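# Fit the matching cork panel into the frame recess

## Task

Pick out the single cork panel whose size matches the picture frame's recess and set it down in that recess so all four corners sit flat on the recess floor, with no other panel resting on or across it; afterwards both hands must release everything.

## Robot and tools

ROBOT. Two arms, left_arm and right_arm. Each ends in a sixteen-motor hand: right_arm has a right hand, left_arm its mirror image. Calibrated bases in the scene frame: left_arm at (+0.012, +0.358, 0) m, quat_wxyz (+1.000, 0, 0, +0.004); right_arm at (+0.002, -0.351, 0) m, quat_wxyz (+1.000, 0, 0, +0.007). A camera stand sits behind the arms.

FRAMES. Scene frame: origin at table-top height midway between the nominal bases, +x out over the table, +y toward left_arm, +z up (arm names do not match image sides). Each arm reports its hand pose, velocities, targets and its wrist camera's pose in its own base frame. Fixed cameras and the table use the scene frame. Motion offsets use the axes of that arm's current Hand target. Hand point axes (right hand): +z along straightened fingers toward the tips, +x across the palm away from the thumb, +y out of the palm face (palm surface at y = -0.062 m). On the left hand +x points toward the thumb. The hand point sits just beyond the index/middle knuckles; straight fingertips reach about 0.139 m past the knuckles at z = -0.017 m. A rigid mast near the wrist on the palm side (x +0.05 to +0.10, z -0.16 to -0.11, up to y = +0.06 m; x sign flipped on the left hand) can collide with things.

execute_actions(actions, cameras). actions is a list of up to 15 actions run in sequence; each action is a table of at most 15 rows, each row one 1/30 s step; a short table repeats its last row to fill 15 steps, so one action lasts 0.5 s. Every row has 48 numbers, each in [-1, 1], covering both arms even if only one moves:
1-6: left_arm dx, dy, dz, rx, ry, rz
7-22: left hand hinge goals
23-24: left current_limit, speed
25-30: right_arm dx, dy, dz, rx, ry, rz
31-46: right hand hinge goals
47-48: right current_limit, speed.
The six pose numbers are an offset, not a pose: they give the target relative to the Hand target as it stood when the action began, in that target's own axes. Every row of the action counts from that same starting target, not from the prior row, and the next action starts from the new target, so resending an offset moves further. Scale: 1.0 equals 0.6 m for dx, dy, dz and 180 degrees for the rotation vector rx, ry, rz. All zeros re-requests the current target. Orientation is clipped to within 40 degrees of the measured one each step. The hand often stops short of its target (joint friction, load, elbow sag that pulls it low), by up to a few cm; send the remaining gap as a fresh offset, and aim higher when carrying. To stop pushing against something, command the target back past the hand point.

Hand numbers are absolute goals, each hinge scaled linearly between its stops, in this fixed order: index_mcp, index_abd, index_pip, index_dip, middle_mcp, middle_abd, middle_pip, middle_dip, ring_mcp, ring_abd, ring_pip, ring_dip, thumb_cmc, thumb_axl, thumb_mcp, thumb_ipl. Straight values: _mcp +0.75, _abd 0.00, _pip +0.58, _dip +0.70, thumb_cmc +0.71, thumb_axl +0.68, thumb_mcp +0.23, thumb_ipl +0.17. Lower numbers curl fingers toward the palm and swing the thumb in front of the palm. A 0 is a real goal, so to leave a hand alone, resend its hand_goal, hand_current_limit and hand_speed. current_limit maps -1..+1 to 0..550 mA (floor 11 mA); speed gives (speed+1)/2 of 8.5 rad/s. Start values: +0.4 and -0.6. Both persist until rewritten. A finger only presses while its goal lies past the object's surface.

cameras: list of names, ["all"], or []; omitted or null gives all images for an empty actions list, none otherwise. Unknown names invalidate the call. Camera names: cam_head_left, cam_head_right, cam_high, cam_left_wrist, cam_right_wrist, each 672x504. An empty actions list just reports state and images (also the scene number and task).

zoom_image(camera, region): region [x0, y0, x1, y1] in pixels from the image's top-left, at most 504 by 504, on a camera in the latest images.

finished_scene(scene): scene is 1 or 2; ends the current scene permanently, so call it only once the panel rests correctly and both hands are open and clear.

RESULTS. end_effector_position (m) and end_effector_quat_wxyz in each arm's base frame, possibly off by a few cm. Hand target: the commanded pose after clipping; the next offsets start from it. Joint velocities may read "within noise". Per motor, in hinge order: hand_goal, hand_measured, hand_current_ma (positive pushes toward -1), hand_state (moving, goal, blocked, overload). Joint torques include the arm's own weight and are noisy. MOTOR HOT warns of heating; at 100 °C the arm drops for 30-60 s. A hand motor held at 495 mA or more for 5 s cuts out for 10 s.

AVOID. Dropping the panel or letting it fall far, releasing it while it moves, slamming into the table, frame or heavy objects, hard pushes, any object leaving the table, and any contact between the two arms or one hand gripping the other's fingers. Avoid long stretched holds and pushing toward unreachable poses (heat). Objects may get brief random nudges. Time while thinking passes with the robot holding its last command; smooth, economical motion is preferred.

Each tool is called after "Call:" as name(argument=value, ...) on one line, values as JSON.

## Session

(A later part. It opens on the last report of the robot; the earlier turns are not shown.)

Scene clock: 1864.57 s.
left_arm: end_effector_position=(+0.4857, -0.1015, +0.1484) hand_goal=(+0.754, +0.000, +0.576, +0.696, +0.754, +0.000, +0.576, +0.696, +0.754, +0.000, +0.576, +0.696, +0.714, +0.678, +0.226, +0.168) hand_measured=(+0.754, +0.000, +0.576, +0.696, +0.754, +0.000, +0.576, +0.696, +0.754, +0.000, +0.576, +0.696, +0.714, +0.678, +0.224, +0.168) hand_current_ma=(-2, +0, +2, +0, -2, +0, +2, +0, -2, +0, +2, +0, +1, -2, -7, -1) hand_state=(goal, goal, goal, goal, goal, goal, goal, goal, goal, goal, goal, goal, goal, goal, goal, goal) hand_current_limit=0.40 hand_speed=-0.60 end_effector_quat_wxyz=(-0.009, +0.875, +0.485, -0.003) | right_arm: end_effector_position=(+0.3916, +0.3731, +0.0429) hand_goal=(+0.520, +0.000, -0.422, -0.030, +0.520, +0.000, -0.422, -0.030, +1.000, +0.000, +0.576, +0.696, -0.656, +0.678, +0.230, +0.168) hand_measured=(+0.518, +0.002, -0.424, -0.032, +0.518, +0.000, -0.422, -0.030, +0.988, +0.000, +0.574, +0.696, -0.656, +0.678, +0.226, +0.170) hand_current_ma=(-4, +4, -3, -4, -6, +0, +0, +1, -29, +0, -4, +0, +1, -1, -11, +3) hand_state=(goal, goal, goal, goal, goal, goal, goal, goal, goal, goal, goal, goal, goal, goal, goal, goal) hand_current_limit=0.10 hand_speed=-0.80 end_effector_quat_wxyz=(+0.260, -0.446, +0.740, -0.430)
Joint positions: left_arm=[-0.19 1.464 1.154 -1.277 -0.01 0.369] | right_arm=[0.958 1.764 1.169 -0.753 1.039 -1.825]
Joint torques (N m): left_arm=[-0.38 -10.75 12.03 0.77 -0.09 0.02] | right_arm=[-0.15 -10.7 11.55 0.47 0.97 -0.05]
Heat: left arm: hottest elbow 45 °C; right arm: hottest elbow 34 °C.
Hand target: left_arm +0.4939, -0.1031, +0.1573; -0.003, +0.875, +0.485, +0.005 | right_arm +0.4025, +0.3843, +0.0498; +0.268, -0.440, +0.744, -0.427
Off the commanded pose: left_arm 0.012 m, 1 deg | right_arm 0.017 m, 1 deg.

Call:
zoom_image(camera="cam_head_right", region=[292, 312, 332, 352])

Call:
execute_actions(actions=[], cameras=["cam_head_right","cam_head_left"])

Call:
zoom_image(camera="cam_head_right", region=[292, 312, 332, 352])

Call:
zoom_image(camera="cam_head_left", region=[292, 312, 332, 352])

This scene's latest camera images include none from cam_head_right. They are from: cam_left_wrist, cam_right_wrist. cam_head_right's image comes with the result of a call that names it in "cameras".

Scene clock: 1867.23 s.
left_arm: end_effector_position=(+0.4857, -0.1015, +0.1484) hand_goal=(+0.754, +0.000, +0.576, +0.696, +0.754, +0.000, +0.576, +0.696, +0.754, +0.000, +0.576, +0.696, +0.714, +0.678, +0.226, +0.168) hand_measured=(+0.754, +0.000, +0.576, +0.696, +0.754, +0.000, +0.576, +0.696, +0.754, +0.000, +0.576, +0.696, +0.714, +0.678, +0.224, +0.168) hand_current_ma=(-2, +0, +2, +0, -2, +0, +2, +0, -2, +0, +2, +0, +1, -2, -7, -1) hand_state=(goal, goal, goal, goal, goal, goal, goal, goal, goal, goal, goal, goal, goal, goal, goal, goal) hand_current_limit=0.40 hand_speed=-0.60 end_effector_quat_wxyz=(-0.009, +0.875, +0.485, -0.003) | right_arm: end_effector_position=(+0.3916, +0.3731, +0.0429) hand_goal=(+0.520, +0.000, -0.422, -0.030, +0.520, +0.000, -0.422, -0.030, +1.000, +0.000, +0.576, +0.696, -0.656, +0.678, +0.230, +0.168) hand_measured=(+0.518, +0.002, -0.424, -0.032, +0.518, +0.000, -0.422, -0.030, +0.988, +0.000, +0.574, +0.696, -0.656, +0.678, +0.226, +0.170) hand_current_ma=(-4, +4, -3, -4, -6, +0, +0, +1, -29, +0, -4, +0, +1, -1, -11, +3) hand_state=(goal, goal, goal, goal, goal, goal, goal, goal, goal, goal, goal, goal, goal, goal, goal, goal) hand_current_limit=0.10 hand_speed=-0.80 end_effector_quat_wxyz=(+0.260, -0.446, +0.740, -0.430)
Joint positions: left_arm=[-0.19 1.464 1.154 -1.277 -0.01 0.369] | right_arm=[0.958 1.764 1.169 -0.753 1.039 -1.825]
Joint velocities: within noise
Joint torques (N m): left_arm=[-0.44 -10.7 12.07 0.75 -0.1 0.01] | right_arm=[-0.21 -10.7 11.58 0.5 0.98 -0.05]
Heat: left arm: hottest elbow 45 °C; right arm: hottest elbow 35 °C.
Hand target: left_arm +0.4939, -0.1031, +0.1573; -0.003, +0.875, +0.485, +0.005 | right_arm +0.4025, +0.3843, +0.0498; +0.268, -0.440, +0.744, -0.427
Off the commanded pose: left_arm 0.012 m, 1 deg | right_arm 0.017 m, 1 deg.
Images, in order (width x height): cam_head_left 672x504, cam_head_right 672x504.

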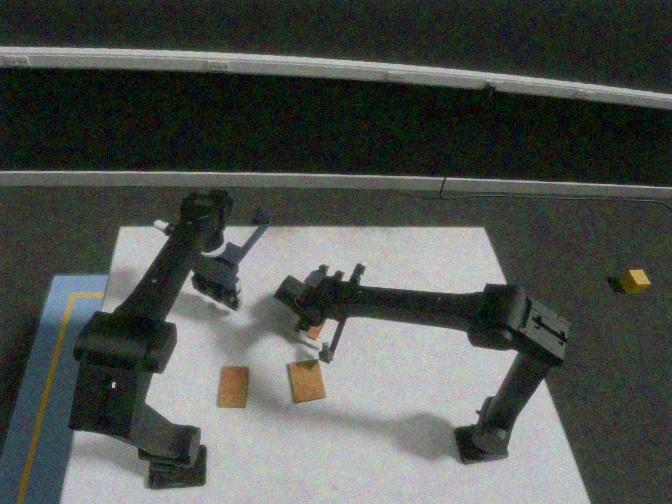

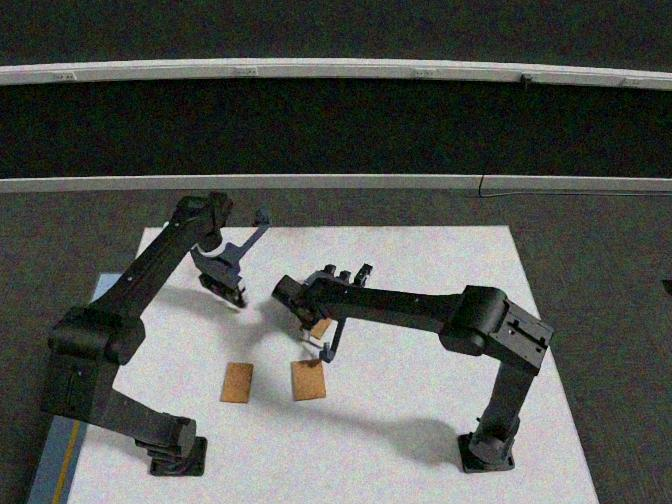

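Scaled by 12.600 from the camera's 672x504 image, which has a finer 960x720 frame.

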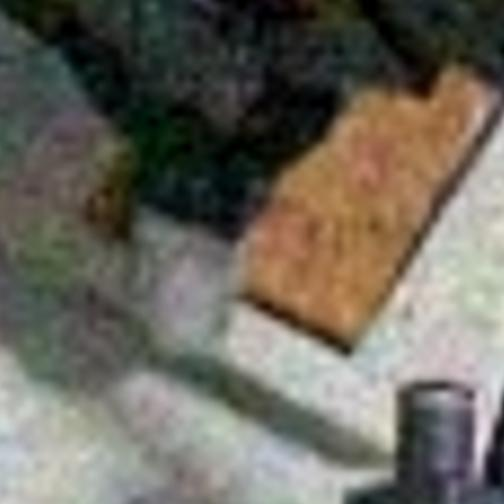

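Scaled by 12.600 from the camera's 672x504 image, which has a finer 960x720 frame.

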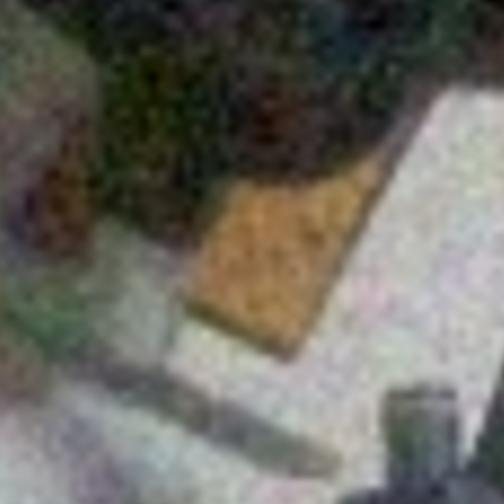

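Call:
execute_actions(actions=[[[0,0,0,0,0,0,0.754,0,0.576,0.696,0.754,0,0.576,0.696,0.754,0,0.576,0.696,0.714,0.678,0.226,0.168,0.4,-0.6,0,0,0,0,0,0,0.58,0,-0.422,-0.03,0.58,0,-0.422,-0.03,1,0,0.576,0.696,-0.656,0.678,0.28,0.168,0.1,-0.8]],[[0,0,0,0,0,0,0.754,0,0.576,0.696,0.754,0,0.576,0.696,0.754,0,0.576,0.696,0.714,0.678,0.226,0.168,0.4,-0.6,0,-0.0072,-0.0042,0,0,0,0.58,0,-0.422,-0.03,0.58,0,-0.422,-0.03,1,0,0.576,0.696,-0.656,0.678,0.28,0.168,0.1,-0.8]],[[0,0,0,0,0,0,0.754,0,0.576,0.696,0.754,0,0.576,0.696,0.754,0,0.576,0.696,0.714,0.678,0.226,0.168,0.4,-0.6,0,-0.0144,-0.0084,0,0,0,0.58,0,-0.422,-0.03,0.58,0,-0.422,-0.03,1,0,0.576,0.696,-0.656,0.678,0.28,0.168,0.1,-0.8]],[[0,0,0,0,0,0,0.754,0,0.576,0.696,0.754,0,0.576,0.696,0.754,0,0.576,0.696,0.714,0.678,0.226,0.168,0.4,-0.6,0,-0.0144,-0.0084,0,0,0,0.58,0,-0.422,-0.03,0.58,0,-0.422,-0.03,1,0,0.576,0.696,-0.656,0.678,0.28,0.168,0.1,-0.8]]], cameras=["cam_head_right","cam_head_left","cam_right_wrist","cam_high"])

Call:
zoom_image(camera="cam_head_right", region=[292, 312, 332, 352])

Call:
zoom_image(camera="cam_head_left", region=[292, 312, 332, 352])

Scene clock: 1883.33 s.
left_arm: end_effector_position=(+0.4857, -0.1015, +0.1484) hand_goal=(+0.754, +0.000, +0.576, +0.696, +0.754, +0.000, +0.576, +0.696, +0.754, +0.000, +0.576, +0.696, +0.714, +0.678, +0.226, +0.168) hand_measured=(+0.754, +0.000, +0.576, +0.696, +0.754, +0.000, +0.576, +0.696, +0.754, +0.000, +0.576, +0.696, +0.714, +0.678, +0.224, +0.168) hand_current_ma=(-2, +0, +2, +0, -2, +0, +2, +0, -2, +0, +2, +0, +1, -2, -7, -1) hand_state=(goal, goal, goal, goal, goal, goal, goal, goal, goal, goal, goal, goal, goal, goal, goal, goal) hand_current_limit=0.40 hand_speed=-0.60 end_effector_quat_wxyz=(-0.009, +0.875, +0.485, -0.003) | right_arm: end_effector_position=(+0.3911, +0.3723, +0.0549) hand_goal=(+0.580, +0.000, -0.422, -0.030, +0.580, +0.000, -0.422, -0.030, +1.000, +0.000, +0.576, +0.696, -0.656, +0.678, +0.280, +0.168) hand_measured=(+0.568, +0.002, -0.424, -0.032, +0.566, +0.000, -0.422, -0.030, +0.988, +0.000, +0.574, +0.696, -0.656, +0.678, +0.274, +0.170) hand_current_ma=(-32, +4, -3, -4, -39, +0, +0, +1, -29, +0, -4, +0, +1, -1, -18, +3) hand_state=(goal, goal, goal, goal, goal, goal, goal, goal, goal, goal, goal, goal, goal, goal, goal, goal) hand_current_limit=0.10 hand_speed=-0.80 end_effector_quat_wxyz=(+0.252, -0.451, +0.738, -0.434)
Joint positions: left_arm=[-0.19 1.464 1.154 -1.277 -0.01 0.369] | right_arm=[0.958 1.754 1.195 -0.81 1.039 -1.825]
Joint torques (N m): left_arm=[-0.26 -10.7 12.01 0.79 -0.09 0.03] | right_arm=[-0.15 -12.51 11.7 0.25 0.99 -0.04]
Heat: left arm: hottest elbow 45 °C; right arm: hottest elbow 36 °C.
Hand target: left_arm +0.4939, -0.1031, +0.1573; -0.003, +0.875, +0.485, +0.005 | right_arm +0.4020, +0.3841, +0.0750; +0.268, -0.439, +0.744, -0.427
Off the commanded pose: left_arm 0.012 m, 1 deg | right_arm 0.026 m, 2 deg.
camera_calibration:
cam_right_wrist: T_world_to_cam=[[0.114059, 0.818307, -0.56335, -0.27705], [-0.106682, 0.573861, 0.811975, -0.264724], [0.987729, -0.0325142, 0.152752, -0.254452], [0, 0, 0, 1]] pos_world=[0.254689, 0.370354, 0.0977409]
Images, in order (width x height): cam_head_left 672x504, cam_head_right 672x504, cam_high 672x504, cam_right_wrist 672x504.

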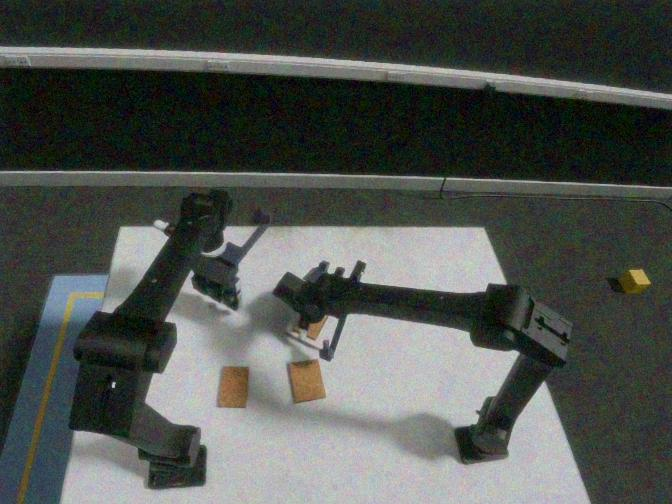

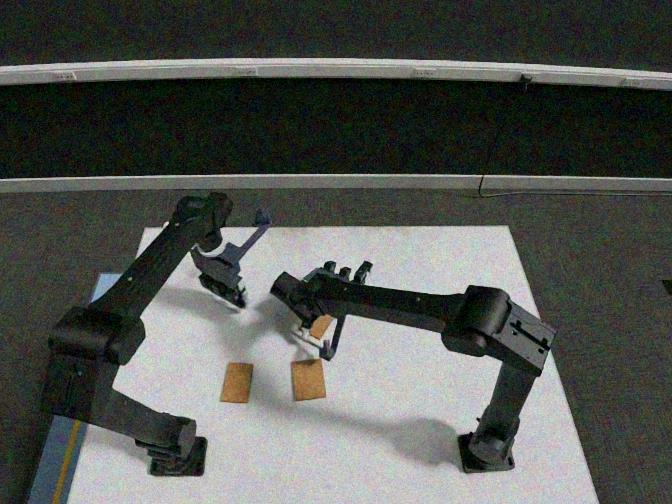

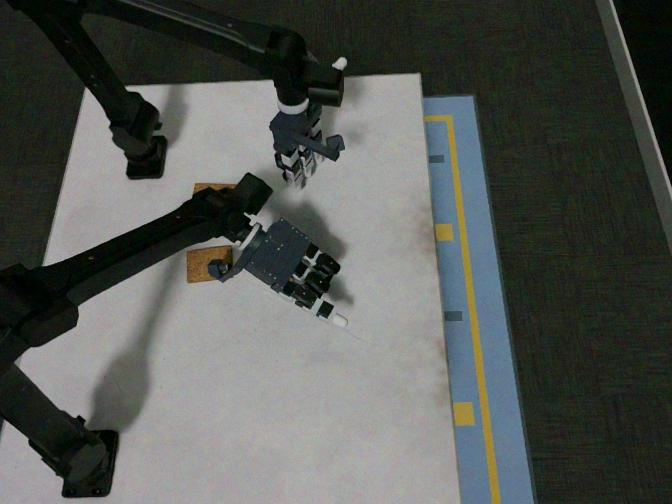

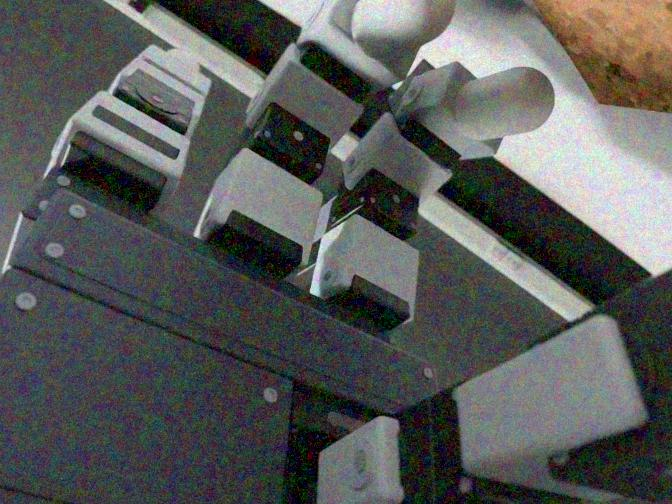

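Scaled by 12.600 from the camera's 672x504 image, which has a finer 960x720 frame.

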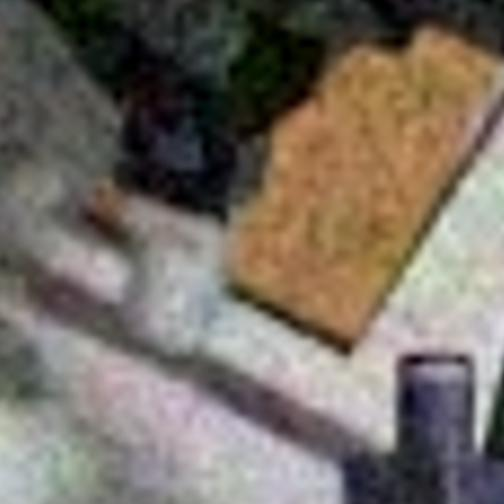

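Scaled by 12.600 from the camera's 672x504 image, which has a finer 960x720 frame.

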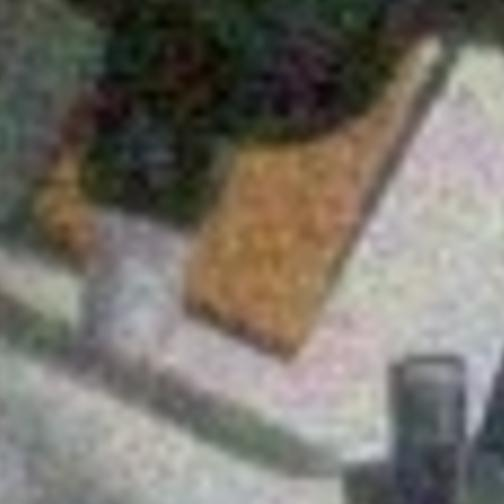

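Call:
zoom_image(camera="cam_right_wrist", region=[472, 0, 672, 150])

Call:
zoom_image(camera="cam_head_left", region=[280, 300, 330, 350])

Scaled by 2.520 from the camera's 672x504 image, which has a finer 960x720 frame.

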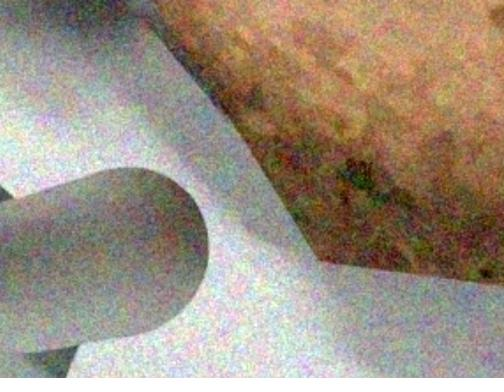

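Scaled by 10.080 from the camera's 672x504 image, which has a finer 960x720 frame.

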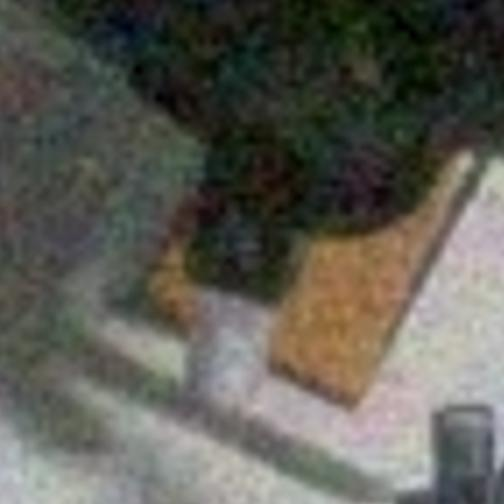

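Call:
execute_actions(actions=[[[0,0,0,0,0,0,0.754,0,0.576,0.696,0.754,0,0.576,0.696,0.754,0,0.576,0.696,0.714,0.678,0.226,0.168,0.4,-0.6,0,-0.0361,-0.0208,0,0,0,0.58,0,-0.422,-0.03,0.58,0,-0.422,-0.03,1,0,0.576,0.696,-0.656,0.678,0.28,0.168,0.1,-0.8]],[[0,0,0,0,0,0,0.754,0,0.576,0.696,0.754,0,0.576,0.696,0.754,0,0.576,0.696,0.714,0.678,0.226,0.168,0.4,-0.6,-0.027,-0.0402,0.0364,0,0,0,0.58,0,-0.422,-0.03,0.58,0,-0.422,-0.03,1,0,0.576,0.696,-0.656,0.678,0.28,0.168,0.1,-0.8]],[[0,0,0,0,0,0,0.754,0,0.576,0.696,0.754,0,0.576,0.696,0.754,0,0.576,0.696,0.714,0.678,0.226,0.168,0.4,-0.6,-0.027,-0.0402,0.0364,0,0,0,0.58,0,-0.422,-0.03,0.58,0,-0.422,-0.03,1,0,0.576,0.696,-0.656,0.678,0.28,0.168,0.1,-0.8]]], cameras=["cam_head_right","cam_head_left","cam_right_wrist","cam_high"])

Call:
zoom_image(camera="cam_head_right", region=[282, 302, 332, 352])

Call:
zoom_image(camera="cam_head_left", region=[282, 302, 332, 352])

Scene clock: 1903.00 s.
left_arm: end_effector_position=(+0.4857, -0.1015, +0.1484) hand_goal=(+0.754, +0.000, +0.576, +0.696, +0.754, +0.000, +0.576, +0.696, +0.754, +0.000, +0.576, +0.696, +0.714, +0.678, +0.226, +0.168) hand_measured=(+0.754, +0.000, +0.576, +0.696, +0.754, +0.000, +0.576, +0.696, +0.754, +0.000, +0.576, +0.696, +0.714, +0.678, +0.224, +0.168) hand_current_ma=(-2, +0, +2, +0, -2, +0, +2, +0, -2, +0, +2, +0, +1, -2, -7, -1) hand_state=(goal, goal, goal, goal, goal, goal, goal, goal, goal, goal, goal, goal, goal, goal, goal, goal) hand_current_limit=0.40 hand_speed=-0.60 end_effector_quat_wxyz=(-0.009, +0.875, +0.485, -0.003) | right_arm: end_effector_position=(+0.4597, +0.3713, +0.1116) hand_goal=(+0.580, +0.000, -0.422, -0.030, +0.580, +0.000, -0.422, -0.030, +1.000, +0.000, +0.576, +0.696, -0.656, +0.678, +0.280, +0.168) hand_measured=(+0.570, +0.002, -0.424, -0.032, +0.568, +0.000, -0.422, -0.030, +0.988, +0.000, +0.574, +0.696, -0.656, +0.678, +0.274, +0.170) hand_current_ma=(-25, +3, -2, -3, -32, +0, +0, +1, -29, +0, -4, +0, +0, -1, -14, +2) hand_state=(goal, goal, goal, goal, goal, goal, goal, goal, goal, goal, goal, goal, goal, goal, goal, goal) hand_current_limit=0.10 hand_speed=-0.80 end_effector_quat_wxyz=(+0.256, -0.445, +0.742, -0.431)
Joint positions: left_arm=[-0.19 1.464 1.154 -1.277 -0.01 0.369] | right_arm=[0.851 1.756 1.354 -0.8 1.009 -2.005]
Joint torques (N m): left_arm=[-0.32 -10.64 12.03 0.83 -0.09 0.01] | right_arm=[-0.03 -11.81 12.6 1.14 0.83 -0.11]
Heat: left arm: hottest elbow 45 °C; right arm: hottest elbow 36 °C.
Hand target: left_arm +0.4939, -0.1031, +0.1573; -0.003, +0.875, +0.485, +0.005 | right_arm +0.4709, +0.3827, +0.1210; +0.268, -0.440, +0.743, -0.427
Off the commanded pose: left_arm 0.012 m, 1 deg | right_arm 0.019 m, 2 deg.
camera_calibration:
cam_right_wrist: T_world_to_cam=[[0.124479, 0.824729, -0.551659, -0.260546], [-0.107534, 0.563922, 0.818797, -0.299541], [0.986378, -0.0426009, 0.158883, -0.327213], [0, 0, 0, 1]] pos_world=[0.322977, 0.369858, 0.153519]
Images, in order (width x height): cam_head_left 672x504, cam_head_right 672x504, cam_high 672x504, cam_right_wrist 672x504.

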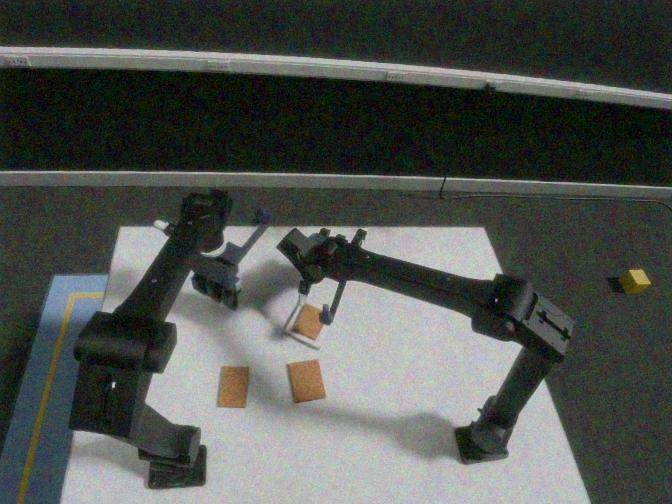

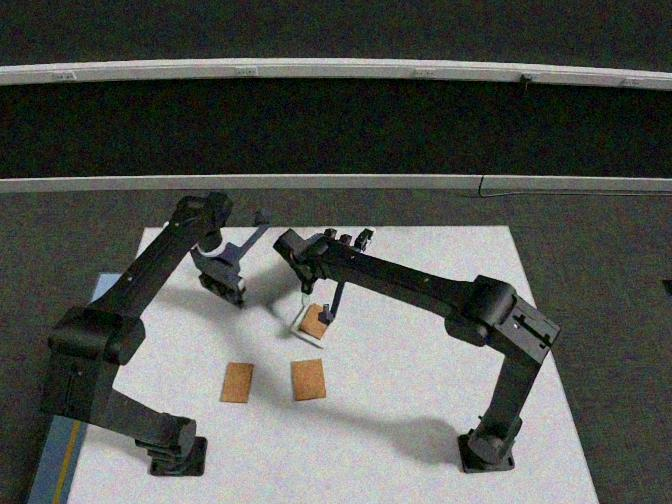

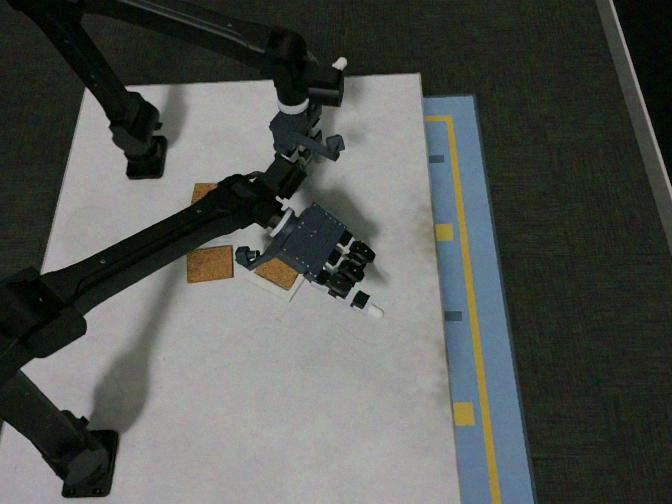

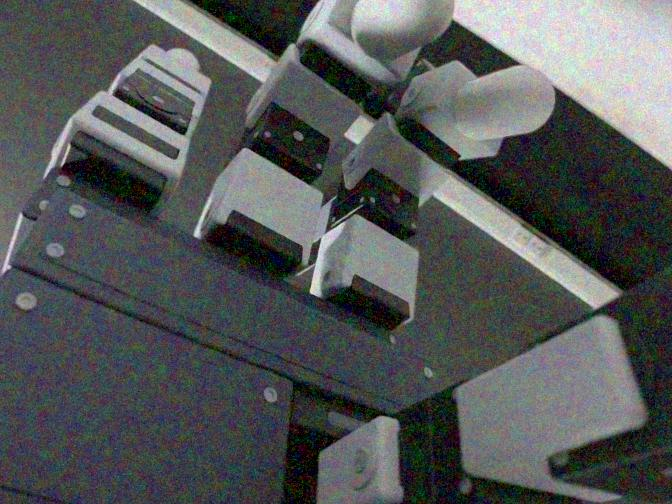

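Scaled by 10.080 from the camera's 672x504 image, which has a finer 960x720 frame.

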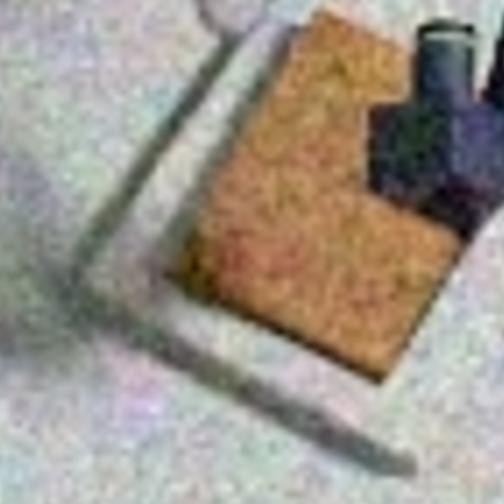

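Scaled by 10.080 from the camera's 672x504 image, which has a finer 960x720 frame.

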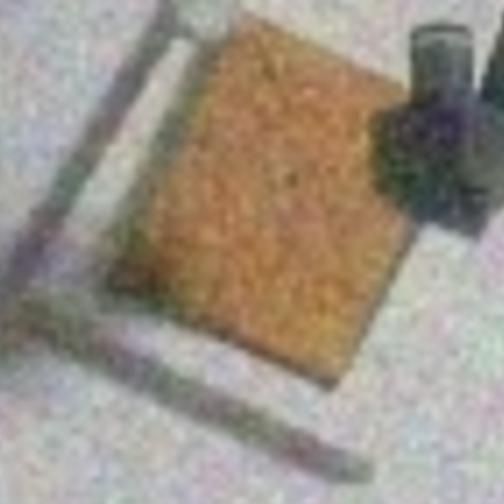

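Call:
zoom_image(camera="cam_head_right", region=[287, 310, 312, 335])

Call:
zoom_image(camera="cam_head_right", region=[304, 322, 329, 347])

Call:
zoom_image(camera="cam_head_right", region=[300, 298, 325, 323])

Scaled by 20.160 from the camera's 672x504 image, which has a finer 960x720 frame.

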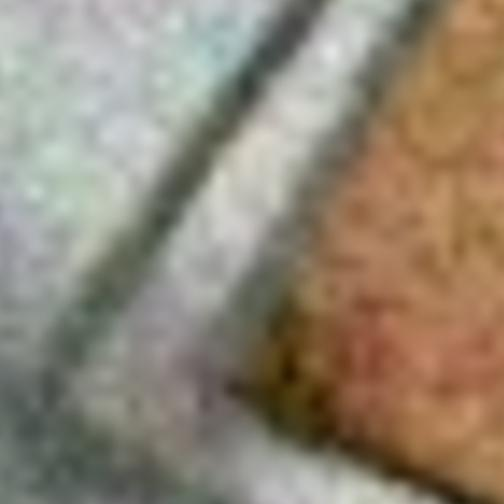

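Scaled by 20.160 from the camera's 672x504 image, which has a finer 960x720 frame.

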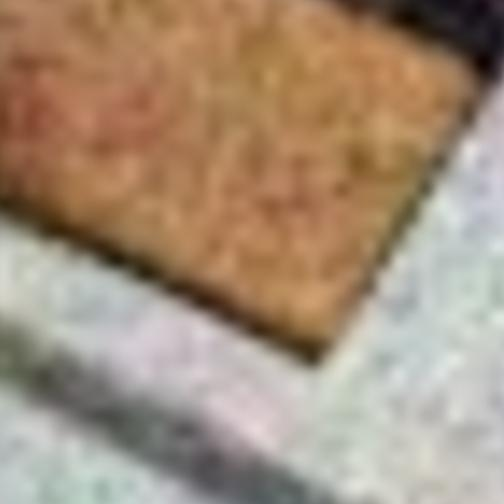

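Scaled by 20.160 from the camera's 672x504 image, which has a finer 960x720 frame.

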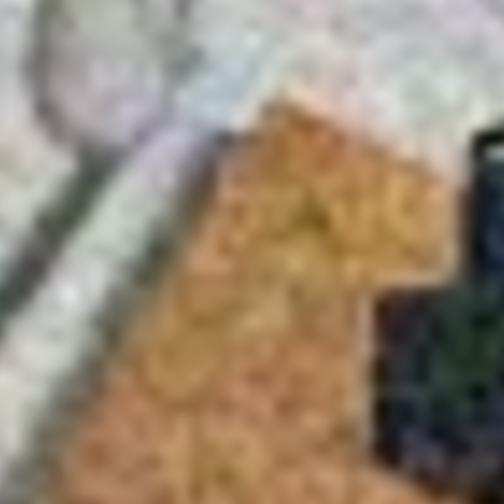

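Call:
zoom_image(camera="cam_head_right", region=[287, 355, 312, 380])

Call:
zoom_image(camera="cam_head_right", region=[215, 355, 260, 400])

Call:
zoom_image(camera="cam_high", region=[230, 240, 320, 310])

Scaled by 20.160 from the camera's 672x504 image, which has a finer 960x720 frame.

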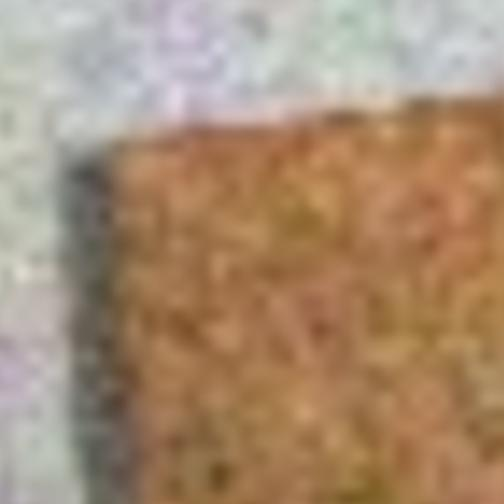

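Scaled by 11.200 from the camera's 672x504 image, which has a finer 960x720 frame.

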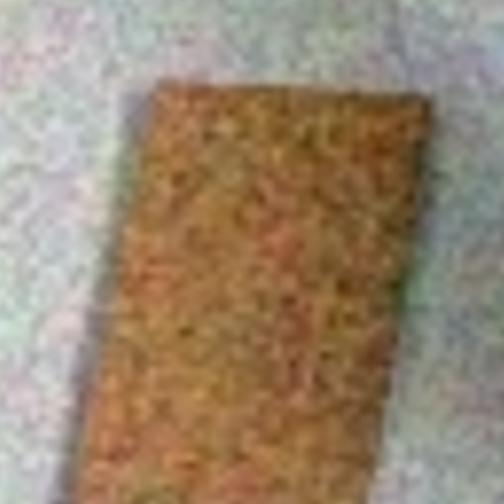

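Scaled by 5.600 from the camera's 672x504 image, which has a finer 960x720 frame.

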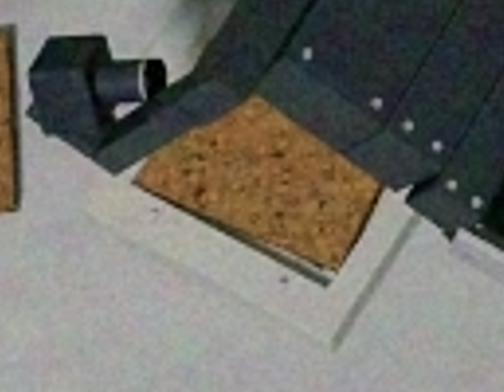

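Call:
zoom_image(camera="cam_high", region=[250, 260, 300, 300])

Call:
zoom_image(camera="cam_high", region=[270, 272, 295, 297])

Scaled by 10.080 from the camera's 672x504 image, which has a finer 960x720 frame.

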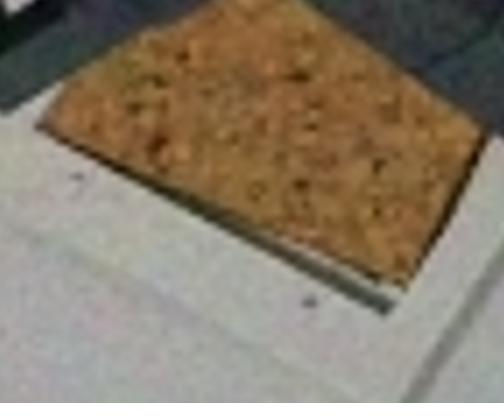

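Scaled by 20.160 from the camera's 672x504 image, which has a finer 960x720 frame.

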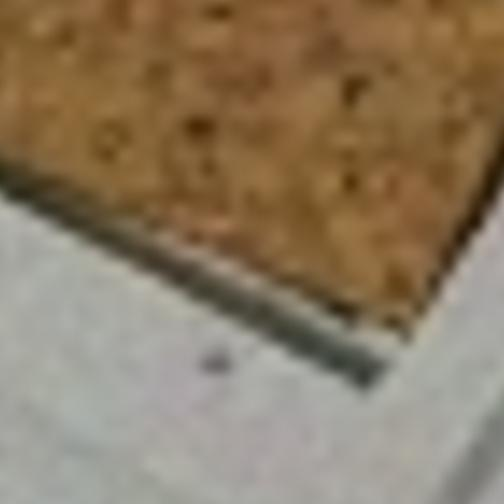

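Call:
execute_actions(actions=[[[0,0,0,0,0,0,0.754,0,0.576,0.696,0.754,0,0.576,0.696,0.754,0,0.576,0.696,0.714,0.678,0.226,0.168,0.4,-0.6,0.027,0.0402,-0.0364,0,0,0,0.58,0,-0.422,-0.03,0.58,0,-0.422,-0.03,1,0,0.576,0.696,-0.656,0.678,0.28,0.168,0.1,-0.8]],[[0,0,0,0,0,0,0.754,0,0.576,0.696,0.754,0,0.576,0.696,0.754,0,0.576,0.696,0.714,0.678,0.226,0.168,0.4,-0.6,0.027,0.0258,-0.0448,0,0,0,0.58,0,-0.422,-0.03,0.58,0,-0.422,-0.03,1,0,0.576,0.696,-0.656,0.678,0.28,0.168,0.1,-0.8]],[[0,0,0,0,0,0,0.754,0,0.576,0.696,0.754,0,0.576,0.696,0.754,0,0.576,0.696,0.714,0.678,0.226,0.168,0.4,-0.6,0,0.0361,0.0208,0,0,0,0.58,0,-0.422,-0.03,0.58,0,-0.422,-0.03,1,0,0.576,0.696,-0.656,0.678,0.28,0.168,0.1,-0.8]]])

Scene clock: 1973.73 s.
left_arm: end_effector_position=(+0.4857, -0.1015, +0.1484) hand_goal=(+0.754, +0.000, +0.576, +0.696, +0.754, +0.000, +0.576, +0.696, +0.754, +0.000, +0.576, +0.696, +0.714, +0.678, +0.226, +0.168) hand_measured=(+0.754, +0.000, +0.576, +0.696, +0.754, +0.000, +0.576, +0.696, +0.754, +0.000, +0.576, +0.696, +0.714, +0.678, +0.224, +0.168) hand_current_ma=(-2, +0, +2, +0, -2, +0, +2, +0, -2, +0, +2, +0, +1, -2, -7, -1) hand_state=(goal, goal, goal, goal, goal, goal, goal, goal, goal, goal, goal, goal, goal, goal, goal, goal) hand_current_limit=0.40 hand_speed=-0.60 end_effector_quat_wxyz=(-0.009, +0.875, +0.485, -0.003) | right_arm: end_effector_position=(+0.3992, +0.3799, +0.0873) hand_goal=(+0.580, +0.000, -0.422, -0.030, +0.580, +0.000, -0.422, -0.030, +1.000, +0.000, +0.576, +0.696, -0.656, +0.678, +0.280, +0.168) hand_measured=(+0.572, +0.002, -0.424, -0.032, +0.570, +0.000, -0.422, -0.030, +0.988, +0.000, +0.574, +0.696, -0.654, +0.678, +0.276, +0.170) hand_current_ma=(-16, +3, -2, -3, -24, +0, +0, +1, -29, +0, -4, +0, +2, -1, -13, +2) hand_state=(goal, goal, goal, goal, goal, goal, goal, goal, goal, goal, goal, goal, goal, goal, goal, goal) hand_current_limit=0.10 hand_speed=-0.80 end_effector_quat_wxyz=(+0.263, -0.444, +0.741, -0.429)
Joint positions: left_arm=[-0.19 1.464 1.154 -1.277 -0.01 0.369] | right_arm=[0.953 1.723 1.244 -0.856 1.038 -1.833]
Joint torques (N m): left_arm=[-0.32 -10.81 12.01 0.77 -0.08 0.01] | right_arm=[0.26 -11.11 8.98 0.99 1.01 0.03]
Heat: left arm: hottest elbow 45 °C; right arm: hottest elbow 39 °C.
Hand target: left_arm +0.4939, -0.1031, +0.1573; -0.003, +0.875, +0.485, +0.005 | right_arm +0.4016, +0.3839, +0.0848; +0.268, -0.440, +0.744, -0.427
Off the commanded pose: left_arm 0.012 m, 1 deg | right_arm 0.005 m, 1 deg.

Call:
execute_actions(actions=[[[0,0,0,0,0,0,0.754,0,0.576,0.696,0.754,0,0.576,0.696,0.754,0,0.576,0.696,0.714,0.678,0.226,0.168,0.4,-0.6,0.0107,0.0236,0.0091,0,0,0,0.58,0,-0.422,-0.03,0.58,0,-0.422,-0.03,1,0,0.576,0.696,-0.656,0.678,0.28,0.168,0.1,-0.8]],[[0,0,0,0,0,0,0.754,0,0.576,0.696,0.754,0,0.576,0.696,0.754,0,0.576,0.696,0.714,0.678,0.226,0.168,0.4,-0.6,0.0108,0.0236,0.0091,0,0,0,0.58,0,-0.422,-0.03,0.58,0,-0.422,-0.03,1,0,0.576,0.696,-0.656,0.678,0.28,0.168,0.1,-0.8]]])

Scene clock: 1979.20 s.
left_arm: end_effector_position=(+0.4857, -0.1015, +0.1484) hand_goal=(+0.754, +0.000, +0.576, +0.696, +0.754, +0.000, +0.576, +0.696, +0.754, +0.000, +0.576, +0.696, +0.714, +0.678, +0.226, +0.168) hand_measured=(+0.754, +0.000, +0.576, +0.696, +0.754, +0.000, +0.576, +0.696, +0.754, +0.000, +0.576, +0.696, +0.714, +0.678, +0.224, +0.168) hand_current_ma=(-2, +0, +2, +0, -2, +0, +2, +0, -2, +0, +2, +0, +1, -2, -7, -1) hand_state=(goal, goal, goal, goal, goal, goal, goal, goal, goal, goal, goal, goal, goal, goal, goal, goal) hand_current_limit=0.40 hand_speed=-0.60 end_effector_quat_wxyz=(-0.009, +0.875, +0.485, -0.003) | right_arm: end_effector_position=(+0.3915, +0.3683, +0.0561) hand_goal=(+0.580, +0.000, -0.422, -0.030, +0.580, +0.000, -0.422, -0.030, +1.000, +0.000, +0.576, +0.696, -0.656, +0.678, +0.280, +0.168) hand_measured=(+0.572, +0.002, -0.424, -0.032, +0.570, +0.000, -0.422, -0.030, +0.988, +0.000, +0.574, +0.696, -0.654, +0.678, +0.276, +0.170) hand_current_ma=(-16, +3, -2, -3, -24, +0, +0, +1, -29, +0, -4, +0, +2, -1, -13, +2) hand_state=(goal, goal, goal, goal, goal, goal, goal, goal, goal, goal, goal, goal, goal, goal, goal, goal) hand_current_limit=0.10 hand_speed=-0.80 end_effector_quat_wxyz=(+0.261, -0.442, +0.742, -0.430)
Joint positions: left_arm=[-0.19 1.464 1.154 -1.277 -0.01 0.369] | right_arm=[0.953 1.736 1.169 -0.779 1.041 -1.822]
Joint torques (N m): left_arm=[-0.44 -10.64 12.04 0.79 -0.1 0.03] | right_arm=[0.79 -10.87 8.66 0.96 0.97 0.04]
Heat: left arm: hottest elbow 45 °C; right arm: hottest elbow 38 °C.
Hand target: left_arm +0.4939, -0.1031, +0.1573; -0.003, +0.875, +0.485, +0.005 | right_arm +0.3920, +0.3753, +0.0546; +0.268, -0.440, +0.744, -0.427
Off the commanded pose: left_arm 0.012 m, 1 deg | right_arm 0.007 m, 1 deg.

Call:
execute_actions(actions=[[[0,0,0,0,0,0,0.754,0,0.576,0.696,0.754,0,0.576,0.696,0.754,0,0.576,0.696,0.714,0.678,0.226,0.168,0.4,-0.6,-0.003,0.0174,0.0032,0,0,0,0.56,0,-0.422,-0.03,0.56,0,-0.422,-0.03,1,0,0.576,0.696,-0.656,0.678,0.28,0.168,0.1,-0.8]]])

Scene clock: 1983.03 s.
left_arm: end_effector_position=(+0.4857, -0.1015, +0.1484) hand_goal=(+0.754, +0.000, +0.576, +0.696, +0.754, +0.000, +0.576, +0.696, +0.754, +0.000, +0.576, +0.696, +0.714, +0.678, +0.226, +0.168) hand_measured=(+0.754, +0.000, +0.576, +0.696, +0.754, +0.000, +0.576, +0.696, +0.754, +0.000, +0.576, +0.696, +0.714, +0.678, +0.224, +0.168) hand_current_ma=(-2, +0, +2, +0, -2, +0, +2, +0, -2, +0, +2, +0, +1, -2, -7, -1) hand_state=(goal, goal, goal, goal, goal, goal, goal, goal, goal, goal, goal, goal, goal, goal, goal, goal) hand_current_limit=0.40 hand_speed=-0.60 end_effector_quat_wxyz=(-0.009, +0.875, +0.485, -0.003) | right_arm: end_effector_position=(+0.3913, +0.3715, +0.0477) hand_goal=(+0.560, +0.000, -0.422, -0.030, +0.560, +0.000, -0.422, -0.030, +1.000, +0.000, +0.576, +0.696, -0.656, +0.678, +0.280, +0.168) hand_measured=(+0.558, +0.002, -0.424, -0.032, +0.556, +0.000, -0.422, -0.030, +0.988, +0.000, +0.574, +0.696, -0.654, +0.678, +0.276, +0.170) hand_current_ma=(-5, +3, -2, -3, -6, +0, +0, +1, -29, +0, -4, +0, +2, -1, -13, +2) hand_state=(goal, goal, goal, goal, goal, goal, goal, goal, goal, goal, goal, goal, goal, goal, goal, goal) hand_current_limit=0.10 hand_speed=-0.80 end_effector_quat_wxyz=(+0.262, -0.440, +0.744, -0.430)
Joint positions: left_arm=[-0.19 1.464 1.154 -1.277 -0.01 0.369] | right_arm=[0.957 1.754 1.169 -0.769 1.041 -1.807]
Joint torques (N m): left_arm=[-0.32 -10.81 12.01 0.75 -0.09 0.02] | right_arm=[0.97 -10.87 8.36 0.95 1.02 0.05]
Heat: left arm: hottest elbow 45 °C; right arm: hottest elbow 38 °C.
Hand target: left_arm +0.4939, -0.1031, +0.1573; -0.003, +0.875, +0.485, +0.005 | right_arm +0.3899, +0.3788, +0.0447; +0.268, -0.439, +0.744, -0.427
Off the commanded pose: left_arm 0.012 m, 1 deg | right_arm 0.008 m, 1 deg.

Call:
execute_actions(actions=[[[0,0,0,0,0,0,0.754,0,0.576,0.696,0.754,0,0.576,0.696,0.754,0,0.576,0.696,0.714,0.678,0.226,0.168,0.4,-0.6,0.003,0.0105,0.0017,0,0,0,0.55,0,-0.422,-0.03,0.55,0,-0.422,-0.03,1,0,0.576,0.696,-0.656,0.678,0.27,0.168,0.1,-0.8]]], cameras=["cam_head_right","cam_high"])

Call:
zoom_image(camera="cam_head_right", region=[292, 312, 332, 352])

Call:
zoom_image(camera="cam_high", region=[250, 260, 300, 310])

Scene clock: 1989.33 s.
left_arm: end_effector_position=(+0.4857, -0.1015, +0.1484) hand_goal=(+0.754, +0.000, +0.576, +0.696, +0.754, +0.000, +0.576, +0.696, +0.754, +0.000, +0.576, +0.696, +0.714, +0.678, +0.226, +0.168) hand_measured=(+0.754, +0.000, +0.576, +0.696, +0.754, +0.000, +0.576, +0.696, +0.754, +0.000, +0.576, +0.696, +0.714, +0.678, +0.224, +0.168) hand_current_ma=(-2, +0, +2, +0, -2, +0, +2, +0, -2, +0, +2, +0, +1, -2, -7, -1) hand_state=(goal, goal, goal, goal, goal, goal, goal, goal, goal, goal, goal, goal, goal, goal, goal, goal) hand_current_limit=0.40 hand_speed=-0.60 end_effector_quat_wxyz=(-0.009, +0.875, +0.485, -0.003) | right_arm: end_effector_position=(+0.3895, +0.3711, +0.0433) hand_goal=(+0.550, +0.000, -0.422, -0.030, +0.550, +0.000, -0.422, -0.030, +1.000, +0.000, +0.576, +0.696, -0.656, +0.678, +0.270, +0.168) hand_measured=(+0.548, +0.002, -0.424, -0.032, +0.546, +0.000, -0.422, -0.030, +0.988, +0.000, +0.574, +0.696, -0.654, +0.678, +0.270, +0.170) hand_current_ma=(-5, +3, -2, -3, -6, +0, +0, +1, -29, +0, -4, +0, +2, -1, -1, +2) hand_state=(goal, goal, goal, goal, goal, goal, goal, goal, goal, goal, goal, goal, goal, goal, goal, goal) hand_current_limit=0.10 hand_speed=-0.80 end_effector_quat_wxyz=(+0.263, -0.439, +0.744, -0.429)
Joint positions: left_arm=[-0.19 1.464 1.154 -1.277 -0.01 0.369] | right_arm=[0.959 1.757 1.159 -0.759 1.041 -1.799]
Joint torques (N m): left_arm=[-0.56 -10.7 12.04 0.76 -0.11 0.03] | right_arm=[1.14 -10.7 8.18 0.94 1.05 0.04]
Heat: left arm: hottest elbow 45 °C; right arm: hottest elbow 37 °C.
Hand target: left_arm +0.4939, -0.1031, +0.1573; -0.003, +0.875, +0.485, +0.005 | right_arm +0.3872, +0.3782, +0.0386; +0.268, -0.440, +0.744, -0.427
Off the commanded pose: left_arm 0.012 m, 1 deg | right_arm 0.009 m, 1 deg.
Images, in order (width x height): cam_head_right 672x504, cam_high 672x504.

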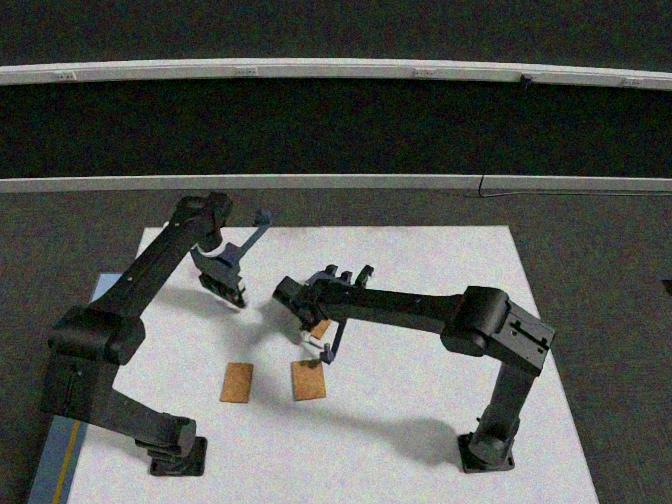

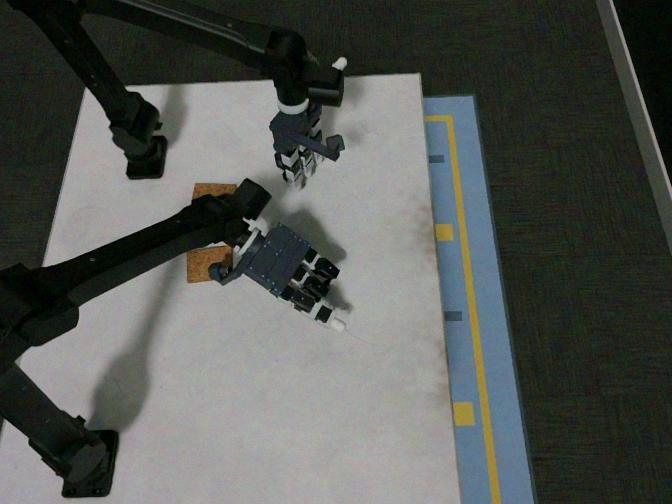

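Scaled by 12.600 from the camera's 672x504 image, which has a finer 960x720 frame.

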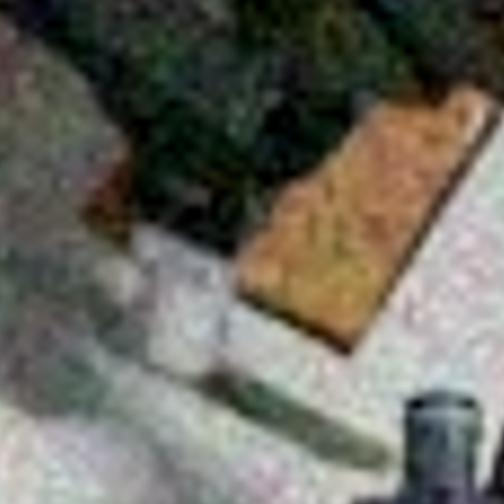

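Scaled by 10.080 from the camera's 672x504 image, which has a finer 960x720 frame.

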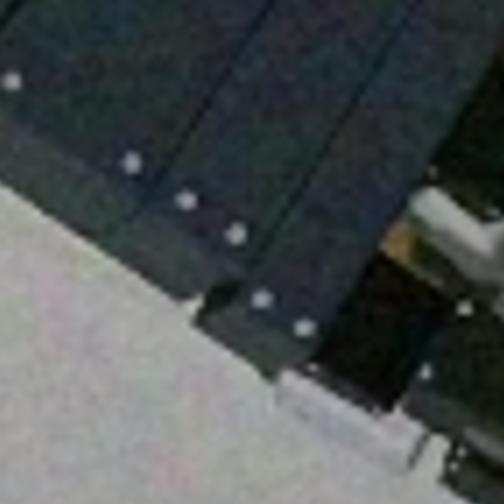

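Call:
execute_actions(actions=[[[0,0,0,0,0,0,0.754,0,0.576,0.696,0.754,0,0.576,0.696,0.754,0,0.576,0.696,0.714,0.678,0.226,0.168,0.4,-0.6,0,0.0015,0.0008,0,0,0,0.50,0,-0.422,-0.03,0.50,0,-0.422,-0.03,1,0,0.576,0.696,-0.656,0.678,0.24,0.168,0.1,-0.8]],[[0,0,0,0,0,0,0.754,0,0.576,0.696,0.754,0,0.576,0.696,0.754,0,0.576,0.696,0.714,0.678,0.226,0.168,0.4,-0.6,0,0,0,0,0,0,0.46,0,-0.422,-0.03,0.46,0,-0.422,-0.03,1,0,0.576,0.696,-0.656,0.678,0.21,0.168,0.1,-0.8]]], cameras=["cam_head_right"])

Call:
zoom_image(camera="cam_head_right", region=[292, 312, 332, 352])

Scene clock: 1995.83 s.
left_arm: end_effector_position=(+0.4857, -0.1015, +0.1484) hand_goal=(+0.754, +0.000, +0.576, +0.696, +0.754, +0.000, +0.576, +0.696, +0.754, +0.000, +0.576, +0.696, +0.714, +0.678, +0.226, +0.168) hand_measured=(+0.754, +0.000, +0.576, +0.696, +0.754, +0.000, +0.576, +0.696, +0.754, +0.000, +0.576, +0.696, +0.714, +0.678, +0.224, +0.168) hand_current_ma=(-2, +0, +2, +0, -2, +0, +2, +0, -2, +0, +2, +0, +1, -2, -7, -1) hand_state=(goal, goal, goal, goal, goal, goal, goal, goal, goal, goal, goal, goal, goal, goal, goal, goal) hand_current_limit=0.40 hand_speed=-0.60 end_effector_quat_wxyz=(-0.009, +0.875, +0.485, -0.003) | right_arm: end_effector_position=(+0.3897, +0.3717, +0.0434) hand_goal=(+0.460, +0.000, -0.422, -0.030, +0.460, +0.000, -0.422, -0.030, +1.000, +0.000, +0.576, +0.696, -0.656, +0.678, +0.210, +0.168) hand_measured=(+0.468, +0.002, -0.420, -0.032, +0.458, +0.000, -0.422, -0.030, +0.988, +0.000, +0.574, +0.696, -0.654, +0.678, +0.216, +0.170) hand_current_ma=(+18, +3, +5, -2, -4, +0, +0, +1, -29, +0, -4, +0, +2, -1, +17, +3) hand_state=(goal, goal, goal, goal, goal, goal, goal, goal, goal, goal, goal, goal, goal, goal, goal, goal) hand_current_limit=0.10 hand_speed=-0.80 end_effector_quat_wxyz=(+0.264, -0.438, +0.745, -0.429)
Joint positions: left_arm=[-0.19 1.464 1.154 -1.277 -0.01 0.369] | right_arm=[0.96 1.758 1.159 -0.757 1.042 -1.798]
Joint torques (N m): left_arm=[-0.32 -10.81 12.01 0.83 -0.09 0.03] | right_arm=[1.14 -10.58 8.1 0.94 1 0.03]
Heat: left arm: hottest elbow 45 °C; right arm: hottest elbow 36 °C.
Hand target: left_arm +0.4939, -0.1031, +0.1573; -0.003, +0.875, +0.485, +0.005 | right_arm +0.3870, +0.3783, +0.0375; +0.268, -0.440, +0.744, -0.427
Off the commanded pose: left_arm 0.012 m, 1 deg | right_arm 0.009 m, 0 deg.
Images, in order (width x height): cam_head_right 672x504.

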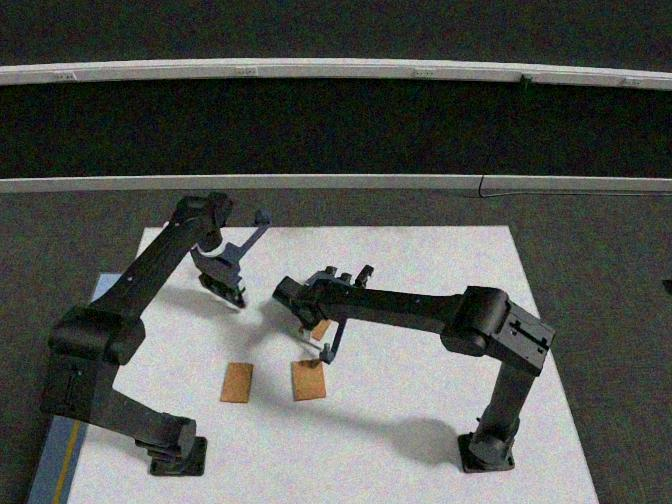

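Scaled by 12.600 from the camera's 672x504 image, which has a finer 960x720 frame.

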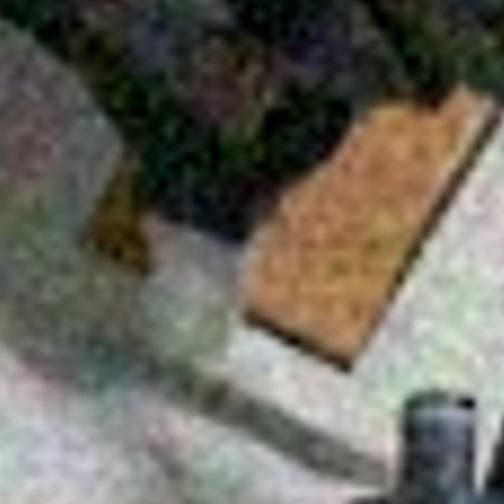

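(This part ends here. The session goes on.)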